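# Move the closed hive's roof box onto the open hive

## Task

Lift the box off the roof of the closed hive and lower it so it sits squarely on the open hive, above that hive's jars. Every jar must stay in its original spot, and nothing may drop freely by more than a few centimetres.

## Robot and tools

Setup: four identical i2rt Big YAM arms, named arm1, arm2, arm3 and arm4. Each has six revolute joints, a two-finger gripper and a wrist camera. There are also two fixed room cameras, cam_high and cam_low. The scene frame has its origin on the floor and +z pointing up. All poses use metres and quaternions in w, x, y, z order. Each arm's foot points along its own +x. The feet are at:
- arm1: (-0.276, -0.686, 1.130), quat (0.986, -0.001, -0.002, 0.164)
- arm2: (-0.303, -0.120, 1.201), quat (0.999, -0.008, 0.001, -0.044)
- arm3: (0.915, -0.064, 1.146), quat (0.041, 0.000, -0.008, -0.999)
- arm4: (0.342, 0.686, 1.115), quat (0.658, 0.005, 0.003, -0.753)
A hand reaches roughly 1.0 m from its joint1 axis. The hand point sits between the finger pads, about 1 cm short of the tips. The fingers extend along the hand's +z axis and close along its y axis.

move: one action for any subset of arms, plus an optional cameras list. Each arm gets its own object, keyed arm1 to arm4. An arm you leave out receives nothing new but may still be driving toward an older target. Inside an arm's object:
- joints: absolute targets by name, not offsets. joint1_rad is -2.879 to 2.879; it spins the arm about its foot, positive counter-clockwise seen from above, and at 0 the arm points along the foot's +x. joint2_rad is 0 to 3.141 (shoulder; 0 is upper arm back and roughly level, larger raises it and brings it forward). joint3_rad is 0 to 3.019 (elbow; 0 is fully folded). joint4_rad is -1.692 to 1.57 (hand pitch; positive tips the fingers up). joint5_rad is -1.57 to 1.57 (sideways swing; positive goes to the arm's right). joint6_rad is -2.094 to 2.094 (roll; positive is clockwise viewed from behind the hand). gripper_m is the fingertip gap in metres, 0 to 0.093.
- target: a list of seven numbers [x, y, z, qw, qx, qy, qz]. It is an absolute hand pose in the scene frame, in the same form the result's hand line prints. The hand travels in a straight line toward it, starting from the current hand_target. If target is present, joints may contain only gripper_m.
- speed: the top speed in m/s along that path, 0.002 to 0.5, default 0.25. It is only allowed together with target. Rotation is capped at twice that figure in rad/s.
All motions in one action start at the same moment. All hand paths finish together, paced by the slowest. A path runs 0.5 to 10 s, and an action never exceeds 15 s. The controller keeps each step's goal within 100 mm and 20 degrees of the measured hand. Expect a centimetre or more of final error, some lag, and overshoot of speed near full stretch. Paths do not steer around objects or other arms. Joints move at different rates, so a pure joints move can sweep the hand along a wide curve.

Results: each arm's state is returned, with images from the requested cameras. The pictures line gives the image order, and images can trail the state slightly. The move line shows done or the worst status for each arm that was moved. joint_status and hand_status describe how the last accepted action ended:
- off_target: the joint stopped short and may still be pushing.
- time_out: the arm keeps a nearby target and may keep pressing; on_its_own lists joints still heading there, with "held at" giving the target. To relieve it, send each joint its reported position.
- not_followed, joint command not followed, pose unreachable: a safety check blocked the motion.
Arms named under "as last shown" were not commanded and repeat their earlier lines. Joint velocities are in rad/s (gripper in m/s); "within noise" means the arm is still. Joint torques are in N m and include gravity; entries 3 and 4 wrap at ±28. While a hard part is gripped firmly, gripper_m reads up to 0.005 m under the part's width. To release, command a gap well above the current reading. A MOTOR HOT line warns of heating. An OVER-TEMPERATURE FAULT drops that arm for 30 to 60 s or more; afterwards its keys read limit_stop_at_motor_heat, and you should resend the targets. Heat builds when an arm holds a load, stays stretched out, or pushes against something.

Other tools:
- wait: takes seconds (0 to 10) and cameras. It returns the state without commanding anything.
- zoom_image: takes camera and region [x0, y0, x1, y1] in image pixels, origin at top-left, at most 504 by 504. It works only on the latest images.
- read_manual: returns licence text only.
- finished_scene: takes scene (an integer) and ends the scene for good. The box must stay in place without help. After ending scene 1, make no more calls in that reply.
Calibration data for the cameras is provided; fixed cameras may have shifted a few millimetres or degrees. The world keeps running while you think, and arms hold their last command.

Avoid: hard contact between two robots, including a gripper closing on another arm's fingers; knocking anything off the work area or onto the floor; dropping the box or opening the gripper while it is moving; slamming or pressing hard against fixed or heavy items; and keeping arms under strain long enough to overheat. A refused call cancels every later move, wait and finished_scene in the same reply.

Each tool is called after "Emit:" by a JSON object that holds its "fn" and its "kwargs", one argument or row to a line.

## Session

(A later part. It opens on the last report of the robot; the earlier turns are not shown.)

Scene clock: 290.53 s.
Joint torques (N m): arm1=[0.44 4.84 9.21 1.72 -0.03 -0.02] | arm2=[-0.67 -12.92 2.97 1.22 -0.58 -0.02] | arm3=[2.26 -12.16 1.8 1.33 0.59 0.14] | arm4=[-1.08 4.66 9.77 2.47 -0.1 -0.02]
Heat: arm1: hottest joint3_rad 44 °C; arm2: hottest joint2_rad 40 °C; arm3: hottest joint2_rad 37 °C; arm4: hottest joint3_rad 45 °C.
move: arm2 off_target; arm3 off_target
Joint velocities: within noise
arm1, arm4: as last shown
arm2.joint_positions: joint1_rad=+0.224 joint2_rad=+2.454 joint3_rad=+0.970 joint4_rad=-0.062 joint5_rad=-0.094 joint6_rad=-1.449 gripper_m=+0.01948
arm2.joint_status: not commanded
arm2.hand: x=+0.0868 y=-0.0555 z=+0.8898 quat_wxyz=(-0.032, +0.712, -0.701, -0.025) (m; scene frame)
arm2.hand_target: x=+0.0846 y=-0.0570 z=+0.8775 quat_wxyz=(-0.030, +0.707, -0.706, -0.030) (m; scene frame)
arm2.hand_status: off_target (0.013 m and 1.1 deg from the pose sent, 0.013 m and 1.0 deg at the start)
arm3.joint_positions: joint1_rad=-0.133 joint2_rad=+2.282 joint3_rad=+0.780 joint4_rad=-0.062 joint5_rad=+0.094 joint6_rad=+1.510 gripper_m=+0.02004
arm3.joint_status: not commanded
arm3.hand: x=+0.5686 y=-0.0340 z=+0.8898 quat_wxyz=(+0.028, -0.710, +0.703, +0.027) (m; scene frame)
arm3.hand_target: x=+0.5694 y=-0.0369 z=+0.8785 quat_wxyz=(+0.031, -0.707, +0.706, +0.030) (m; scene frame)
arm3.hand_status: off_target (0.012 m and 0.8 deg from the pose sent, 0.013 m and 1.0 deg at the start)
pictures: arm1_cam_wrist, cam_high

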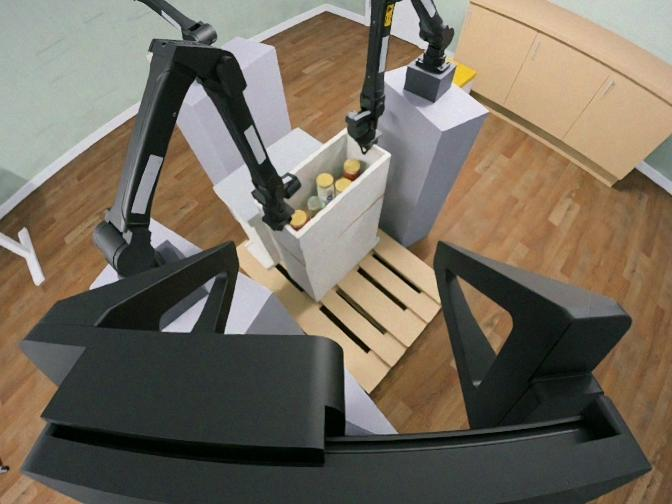

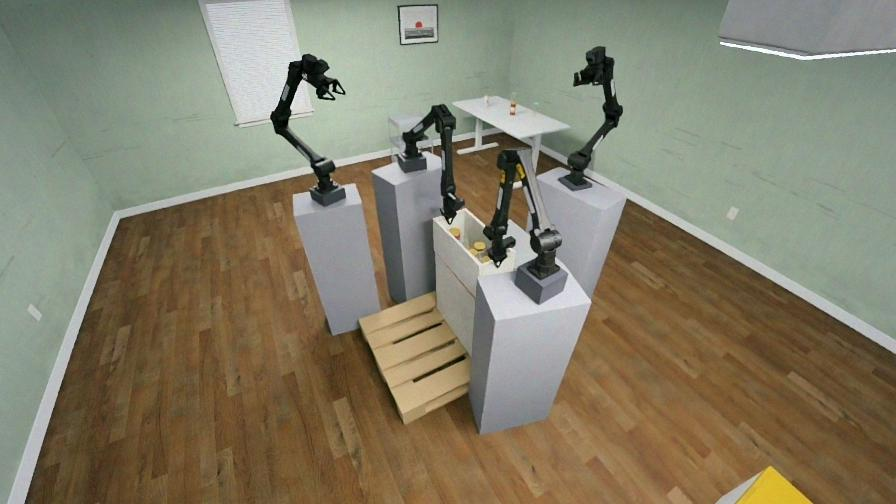

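Emit:
{"fn": "move", "kwargs": {
  "arm2": {"target":[0.0865,-0.0555,0.890,-0.032,0.712,-0.701,-0.025],"speed":0.03,"joints":{"gripper_m":0.03}},
  "arm3": {"target":[0.569,-0.034,0.890,-0.028,0.710,-0.703,-0.027],"speed":0.03,"joints":{"gripper_m":0.03}},
  "cameras": []
}}

Emit:
{"fn": "move", "kwargs": {
  "arm2": {"joints":{"gripper_m":0.05}},
  "arm3": {"joints":{"gripper_m":0.05}},
  "cameras": ["arm2_cam_wrist","arm3_cam_wrist"]
}}

Scene clock: 293.63 s.
Joint torques (N m): arm1=[0.44 4.78 9.22 1.74 -0.03 -0.02] | arm2=[-0.26 -15.79 1.26 0.95 -0.19 -0.11] | arm3=[1.26 -16.26 0.47 0.13 0.14 -0.08] | arm4=[-1.2 5.01 9.66 2.5 -0.06 -0.05]
Heat: arm1: hottest joint3_rad 44 °C; arm2: hottest joint2_rad 39 °C; arm3: hottest joint1_rad 36 °C; arm4: hottest joint3_rad 45 °C.
move: arm2 done; arm3 done
Joint velocities: within noise
arm1, arm4: as last shown
arm2.joint_positions: joint1_rad=+0.224 joint2_rad=+2.454 joint3_rad=+0.970 joint4_rad=-0.062 joint5_rad=-0.096 joint6_rad=-1.449 gripper_m=+0.02995
arm2.joint_status: all done
arm2.hand: x=+0.0870 y=-0.0551 z=+0.8898 quat_wxyz=(-0.032, +0.712, -0.701, -0.026) (m; scene frame)
arm2.hand_target: x=+0.0865 y=-0.0555 z=+0.8901 quat_wxyz=(-0.032, +0.712, -0.701, -0.025) (m; scene frame)
arm2.hand_status: done (0.001 m and 0.1 deg from the pose sent, 0.000 m and 0.1 deg at the start)
arm3.joint_positions: joint1_rad=-0.132 joint2_rad=+2.289 joint3_rad=+0.782 joint4_rad=-0.056 joint5_rad=+0.096 joint6_rad=+1.510 gripper_m=+0.02991
arm3.joint_status: all done
arm3.hand: x=+0.5686 y=-0.0339 z=+0.8876 quat_wxyz=(+0.028, -0.710, +0.703, +0.028) (m; scene frame)
arm3.hand_target: x=+0.5690 y=-0.0341 z=+0.8900 quat_wxyz=(+0.028, -0.710, +0.703, +0.027) (m; scene frame)
arm3.hand_status: done (0.002 m and 0.2 deg from the pose sent, 0.001 m and 0.1 deg at the start)
pictures: none
No camera images: "cameras" was empty.

Scene clock: 294.20 s.
Joint torques (N m): arm1=[0.56 4.78 9.2 1.73 -0.03 -0.02] | arm2=[-0.32 -16.26 1.22 0.9 -0.19 -0.11] | arm3=[1.2 -16.26 0.46 0.13 0.13 -0.08] | arm4=[-1.26 4.84 9.69 2.37 -0.09 -0.04]
Heat: arm1: hottest joint3_rad 44 °C; arm2: hottest joint2_rad 39 °C; arm3: hottest joint1_rad 36 °C; arm4: hottest joint3_rad 45 °C.
move: arm2 done; arm3 done
Joint velocities: within noise
arm1, arm4: as last shown
arm2.joint_positions: joint1_rad=+0.224 joint2_rad=+2.454 joint3_rad=+0.970 joint4_rad=-0.062 joint5_rad=-0.096 joint6_rad=-1.449 gripper_m=+0.04985
arm2.joint_status: all done
arm2.hand: x=+0.0870 y=-0.0551 z=+0.8898 quat_wxyz=(-0.032, +0.712, -0.701, -0.026) (m; scene frame)
arm2.hand_target: x=+0.0865 y=-0.0555 z=+0.8901 quat_wxyz=(-0.032, +0.712, -0.701, -0.025) (m; scene frame)
arm2.hand_status: not commanded
arm3.joint_positions: joint1_rad=-0.132 joint2_rad=+2.289 joint3_rad=+0.782 joint4_rad=-0.056 joint5_rad=+0.096 joint6_rad=+1.510 gripper_m=+0.04980
arm3.joint_status: all done
arm3.hand: x=+0.5686 y=-0.0339 z=+0.8876 quat_wxyz=(+0.028, -0.710, +0.703, +0.028) (m; scene frame)
arm3.hand_target: x=+0.5689 y=-0.0340 z=+0.8900 quat_wxyz=(+0.028, -0.710, +0.703, +0.027) (m; scene frame)
arm3.hand_status: not commanded
pictures: arm2_cam_wrist, arm3_cam_wrist
camera_calibration:
arm2_cam_wrist: T_world_to_cam=[[0.99982, -0.0159099, 0.0103187, -0.0949228], [-0.0189618, -0.83238, 0.55388, -0.537781], [-0.000223083, -0.553976, -0.832532, 0.838255], [0, 0, 0, 1]] pos_world=[0.0848954, 0.0152245, 0.99672]
arm3_cam_wrist: T_world_to_cam=[[0.999841, 0.0158449, -0.00816461, -0.560081], [0.017783, -0.855382, 0.517692, -0.49525], [0.00121891, -0.517755, -0.855528, 0.86718], [0, 0, 0, 1]] pos_world=[0.567742, 0.0342332, 0.993711]

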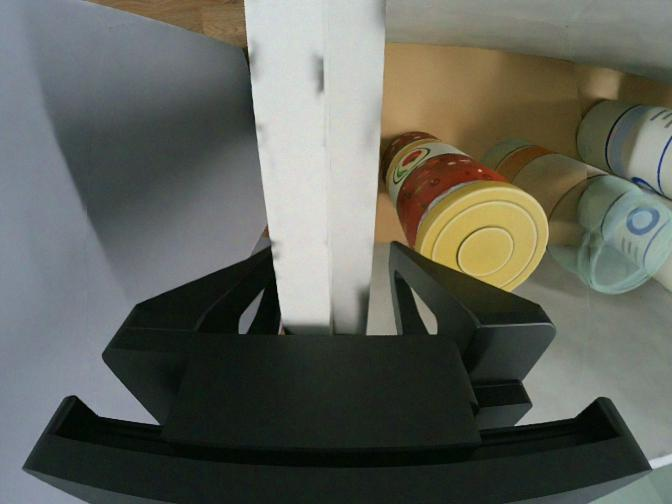

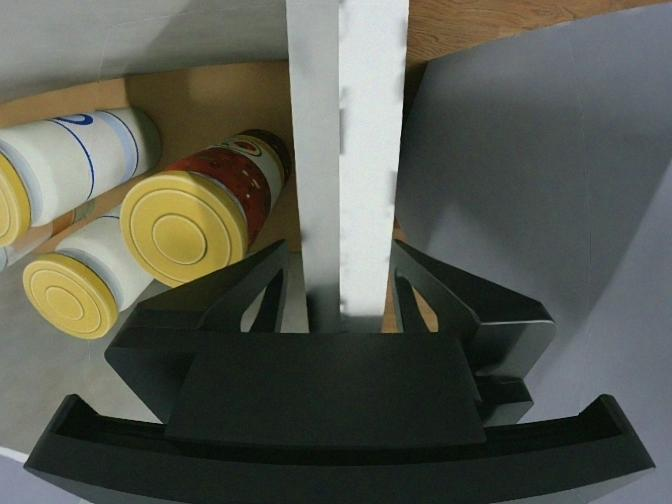

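Raise straight up, slightly.

Emit:
{"fn": "move", "kwargs": {
  "arm2": {"target":[0.0865,-0.055,1.03,-0.030,0.708,-0.705,-0.028],"speed":0.08},
  "arm3": {"target":[0.569,-0.034,1.03,-0.028,0.708,-0.705,-0.028],"speed":0.08},
  "cameras": ["arm2_cam_wrist","arm3_cam_wrist"]
}}

Emit:
{"fn": "move", "kwargs": {
  "arm2": {"target":[0.06,-0.055,1.22,-0.030,0.708,-0.705,-0.028],"speed":0.15},
  "arm3": {"target":[0.60,-0.034,1.22,-0.028,0.708,-0.705,-0.028],"speed":0.15}
}}

Emit:
{"fn": "zoom_image", "kwargs": {
  "camera": "arm1_cam_wrist",
  "region": [220, 120, 420, 310]
}}

Emit:
{"fn": "zoom_image", "kwargs": {
  "camera": "cam_high",
  "region": [420, 200, 520, 290]
}}

Emit:
{"fn": "zoom_image", "kwargs": {
  "camera": "cam_low",
  "region": [400, 220, 510, 300]
}}

Scene clock: 301.97 s.
Joint torques (N m): arm1=[0.62 4.78 9.21 1.72 -0.03 -0.02] | arm2=[-0.62 -15.15 3.33 0.27 -0.32 -0.08] | arm3=[1.79 -15.56 3.7 0.13 0.18 0.05] | arm4=[-1.03 5.3 9.63 2.33 -0.06 -0.04]
Heat: arm1: hottest joint3_rad 44 °C; arm2: hottest joint2_rad 39 °C; arm3: hottest joint1_rad 36 °C; arm4: hottest joint3_rad 45 °C.
move: arm2 done; arm3 done
Joint velocities: within noise
arm1, arm4: as last shown
arm2.joint_positions: joint1_rad=+0.224 joint2_rad=+2.057 joint3_rad=+0.844 joint4_rad=-0.330 joint5_rad=-0.096 joint6_rad=-1.449 gripper_m=+0.04993
arm2.joint_status: not commanded
arm2.hand: x=+0.0898 y=-0.0526 z=+1.0277 quat_wxyz=(-0.033, +0.712, -0.701, -0.025) (m; scene frame)
arm2.hand_target: x=+0.0866 y=-0.0549 z=+1.0299 quat_wxyz=(-0.030, +0.708, -0.705, -0.028) (m; scene frame)
arm2.hand_status: done (0.005 m and 0.9 deg from the pose sent, 0.140 m and 0.8 deg at the start)
arm3.joint_positions: joint1_rad=-0.132 joint2_rad=+1.858 joint3_rad=+0.696 joint4_rad=-0.420 joint5_rad=+0.096 joint6_rad=+1.510 gripper_m=+0.04989
arm3.joint_status: not commanded
arm3.hand: x=+0.5733 y=-0.0319 z=+1.0219 quat_wxyz=(+0.034, -0.711, +0.703, +0.022) (m; scene frame)
arm3.hand_target: x=+0.5690 y=-0.0340 z=+1.0298 quat_wxyz=(+0.028, -0.708, +0.705, +0.028) (m; scene frame)
arm3.hand_status: done (0.009 m and 1.1 deg from the pose sent, 0.142 m and 0.3 deg at the start)
pictures: arm2_cam_wrist, arm3_cam_wrist
camera_calibration:
arm2_cam_wrist: T_world_to_cam=[[0.999791, -0.0158422, 0.0129536, -0.101889], [-0.0203643, -0.832613, 0.55348, -0.611452], [0.00201694, -0.553628, -0.832762, 0.954505], [0, 0, 0, 1]] pos_world=[0.0874909, 0.0177238, 1.13462]
arm3_cam_wrist: T_world_to_cam=[[0.999818, 0.0161476, 0.0101502, -0.582359], [0.00854046, -0.854883, 0.51875, -0.558913], [0.0170539, -0.518569, -0.854866, 0.973324], [0, 0, 0, 1]] pos_world=[0.570428, 0.0363339, 1.12791]

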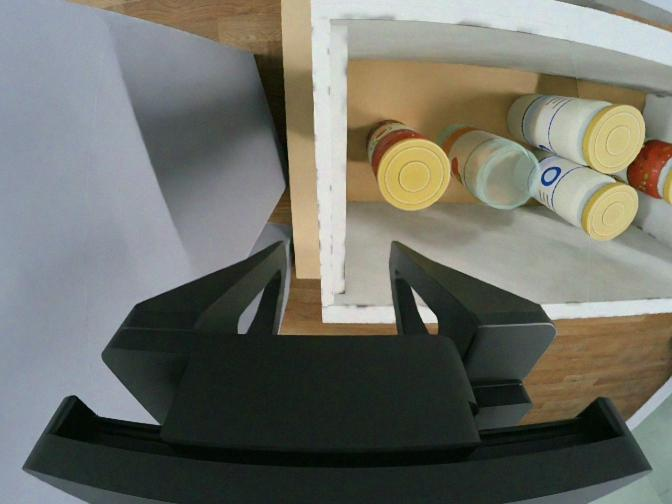

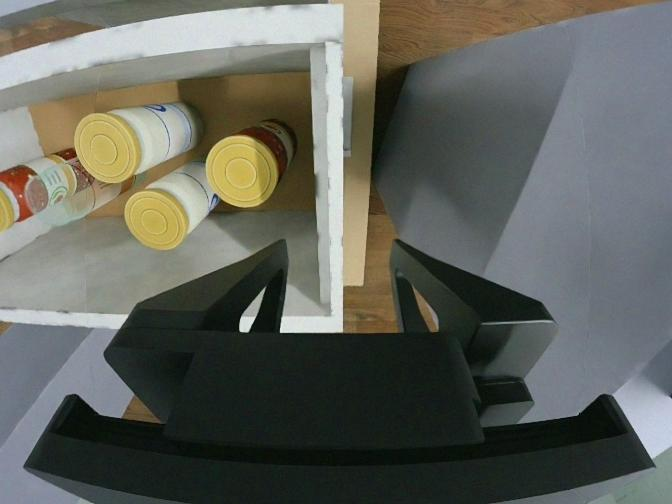

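Scene clock: 304.07 s.
Joint torques (N m): arm1=[0.5 4.84 9.17 1.74 -0.03 -0.02] | arm2=[-0.62 -11.4 9.52 0.14 -0.3 -0.06] | arm3=[2.2 -10.05 11.54 0.14 0.15 0.1] | arm4=[-1.61 5.48 9.68 2.54 -0.06 -0.04]
Heat: arm1: hottest joint3_rad 44 °C; arm2: hottest joint2_rad 39 °C; arm3: hottest joint1_rad 36 °C; arm4: hottest joint3_rad 45 °C.
move: arm2 off_target; arm3 off_target
Joint velocities: within noise
arm1, arm4: as last shown
arm2.joint_positions: joint1_rad=+0.224 joint2_rad=+1.524 joint3_rad=+0.800 joint4_rad=-0.847 joint5_rad=-0.096 joint6_rad=-1.449 gripper_m=+0.04993
arm2.joint_status: not commanded
arm2.hand: x=+0.0493 y=-0.0553 z=+1.2107 quat_wxyz=(-0.022, +0.712, -0.701, -0.034) (m; scene frame)
arm2.hand_target: x=+0.0598 y=-0.0550 z=+1.2201 quat_wxyz=(-0.030, +0.708, -0.705, -0.028) (m; scene frame)
arm2.hand_status: off_target (0.014 m and 1.3 deg from the pose sent, 0.195 m and 0.9 deg at the start)
arm3.joint_positions: joint1_rad=-0.132 joint2_rad=+1.309 joint3_rad=+0.728 joint4_rad=-1.033 joint5_rad=+0.096 joint6_rad=+1.510 gripper_m=+0.04989
arm3.joint_status: not commanded
arm3.hand: x=+0.6184 y=-0.0313 z=+1.2023 quat_wxyz=(+0.045, -0.711, +0.702, +0.009) (m; scene frame)
arm3.hand_target: x=+0.6005 y=-0.0341 z=+1.2201 quat_wxyz=(+0.027, -0.708, +0.705, +0.028) (m; scene frame)
arm3.hand_status: off_target (0.026 m and 2.9 deg from the pose sent, 0.200 m and 1.1 deg at the start)
pictures: arm1_cam_wrist, arm2_cam_wrist, arm3_cam_wrist, arm4_cam_wrist, cam_high, cam_low
camera_calibration:
arm2_cam_wrist: T_world_to_cam=[[0.999757, -0.0162248, -0.0149005, -0.0301428], [-0.00517515, -0.830466, 0.557045, -0.7207], [-0.0214123, -0.556833, -0.830349, 1.10363], [0, 0, 0, 1]] pos_world=[0.0500369, 0.01553, 1.31741]
arm3_cam_wrist: T_world_to_cam=[[0.998945, 0.0167278, 0.0427585, -0.668005], [-0.00796059, -0.854066, 0.520104, -0.643709], [0.0452188, -0.519896, -0.853032, 1.1074], [0, 0, 0, 1]] pos_world=[0.612101, 0.0371351, 1.308]

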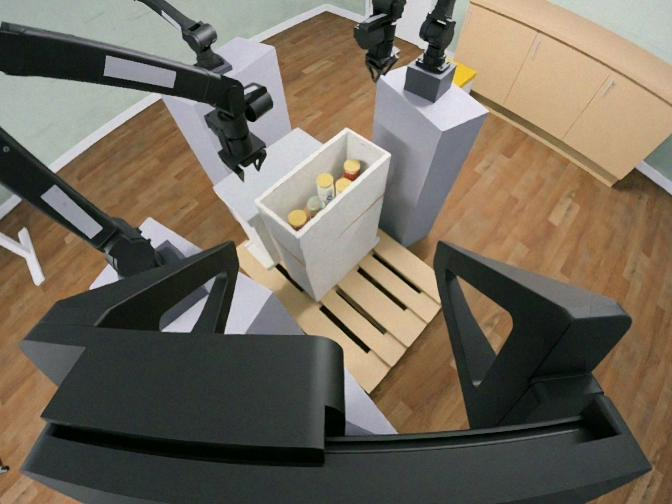

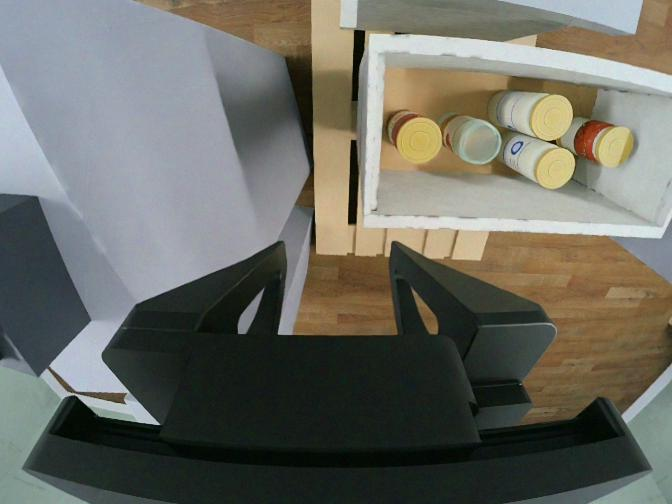

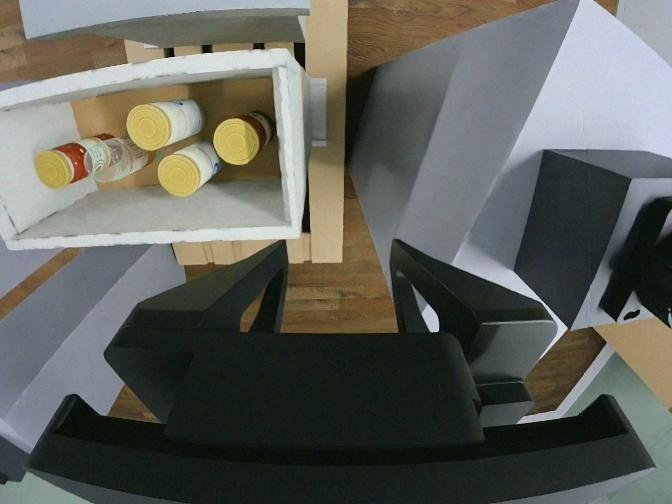

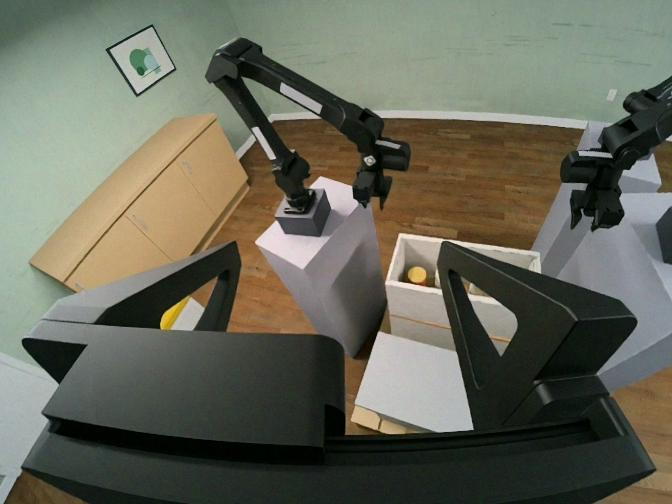

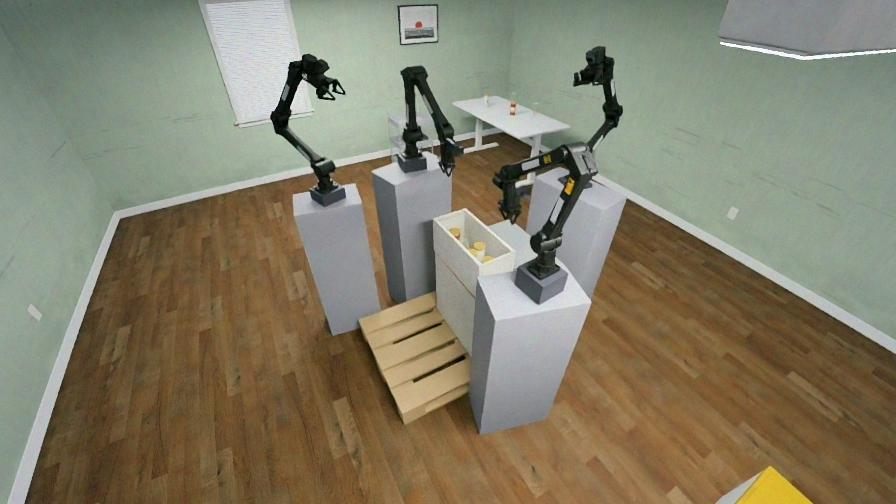

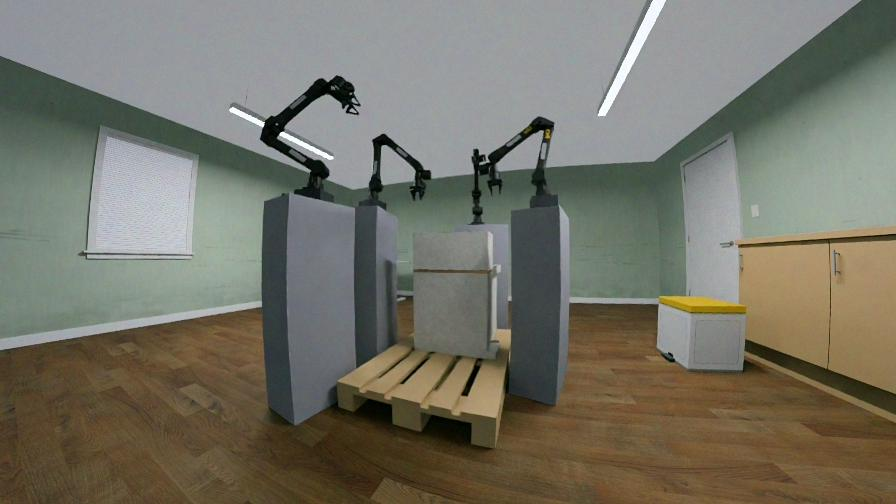

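Scaled by 2.520 from the camera's 672x504 image, which has a finer 960x720 frame.

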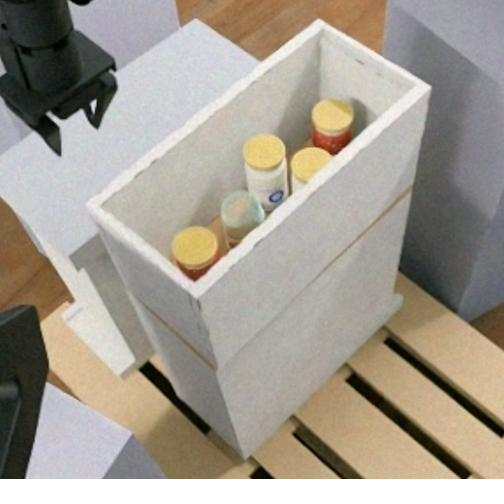

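Scaled by 5.040.

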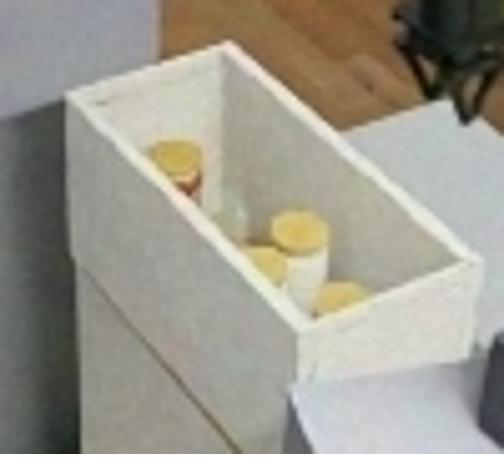

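Scaled by 4.582.

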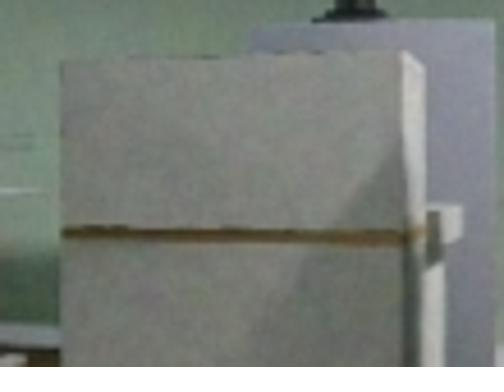

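Excellent.

Emit:
{"fn": "finished_scene", "kwargs": {
  "scene": 1
}}

The scene is finished: the task was done.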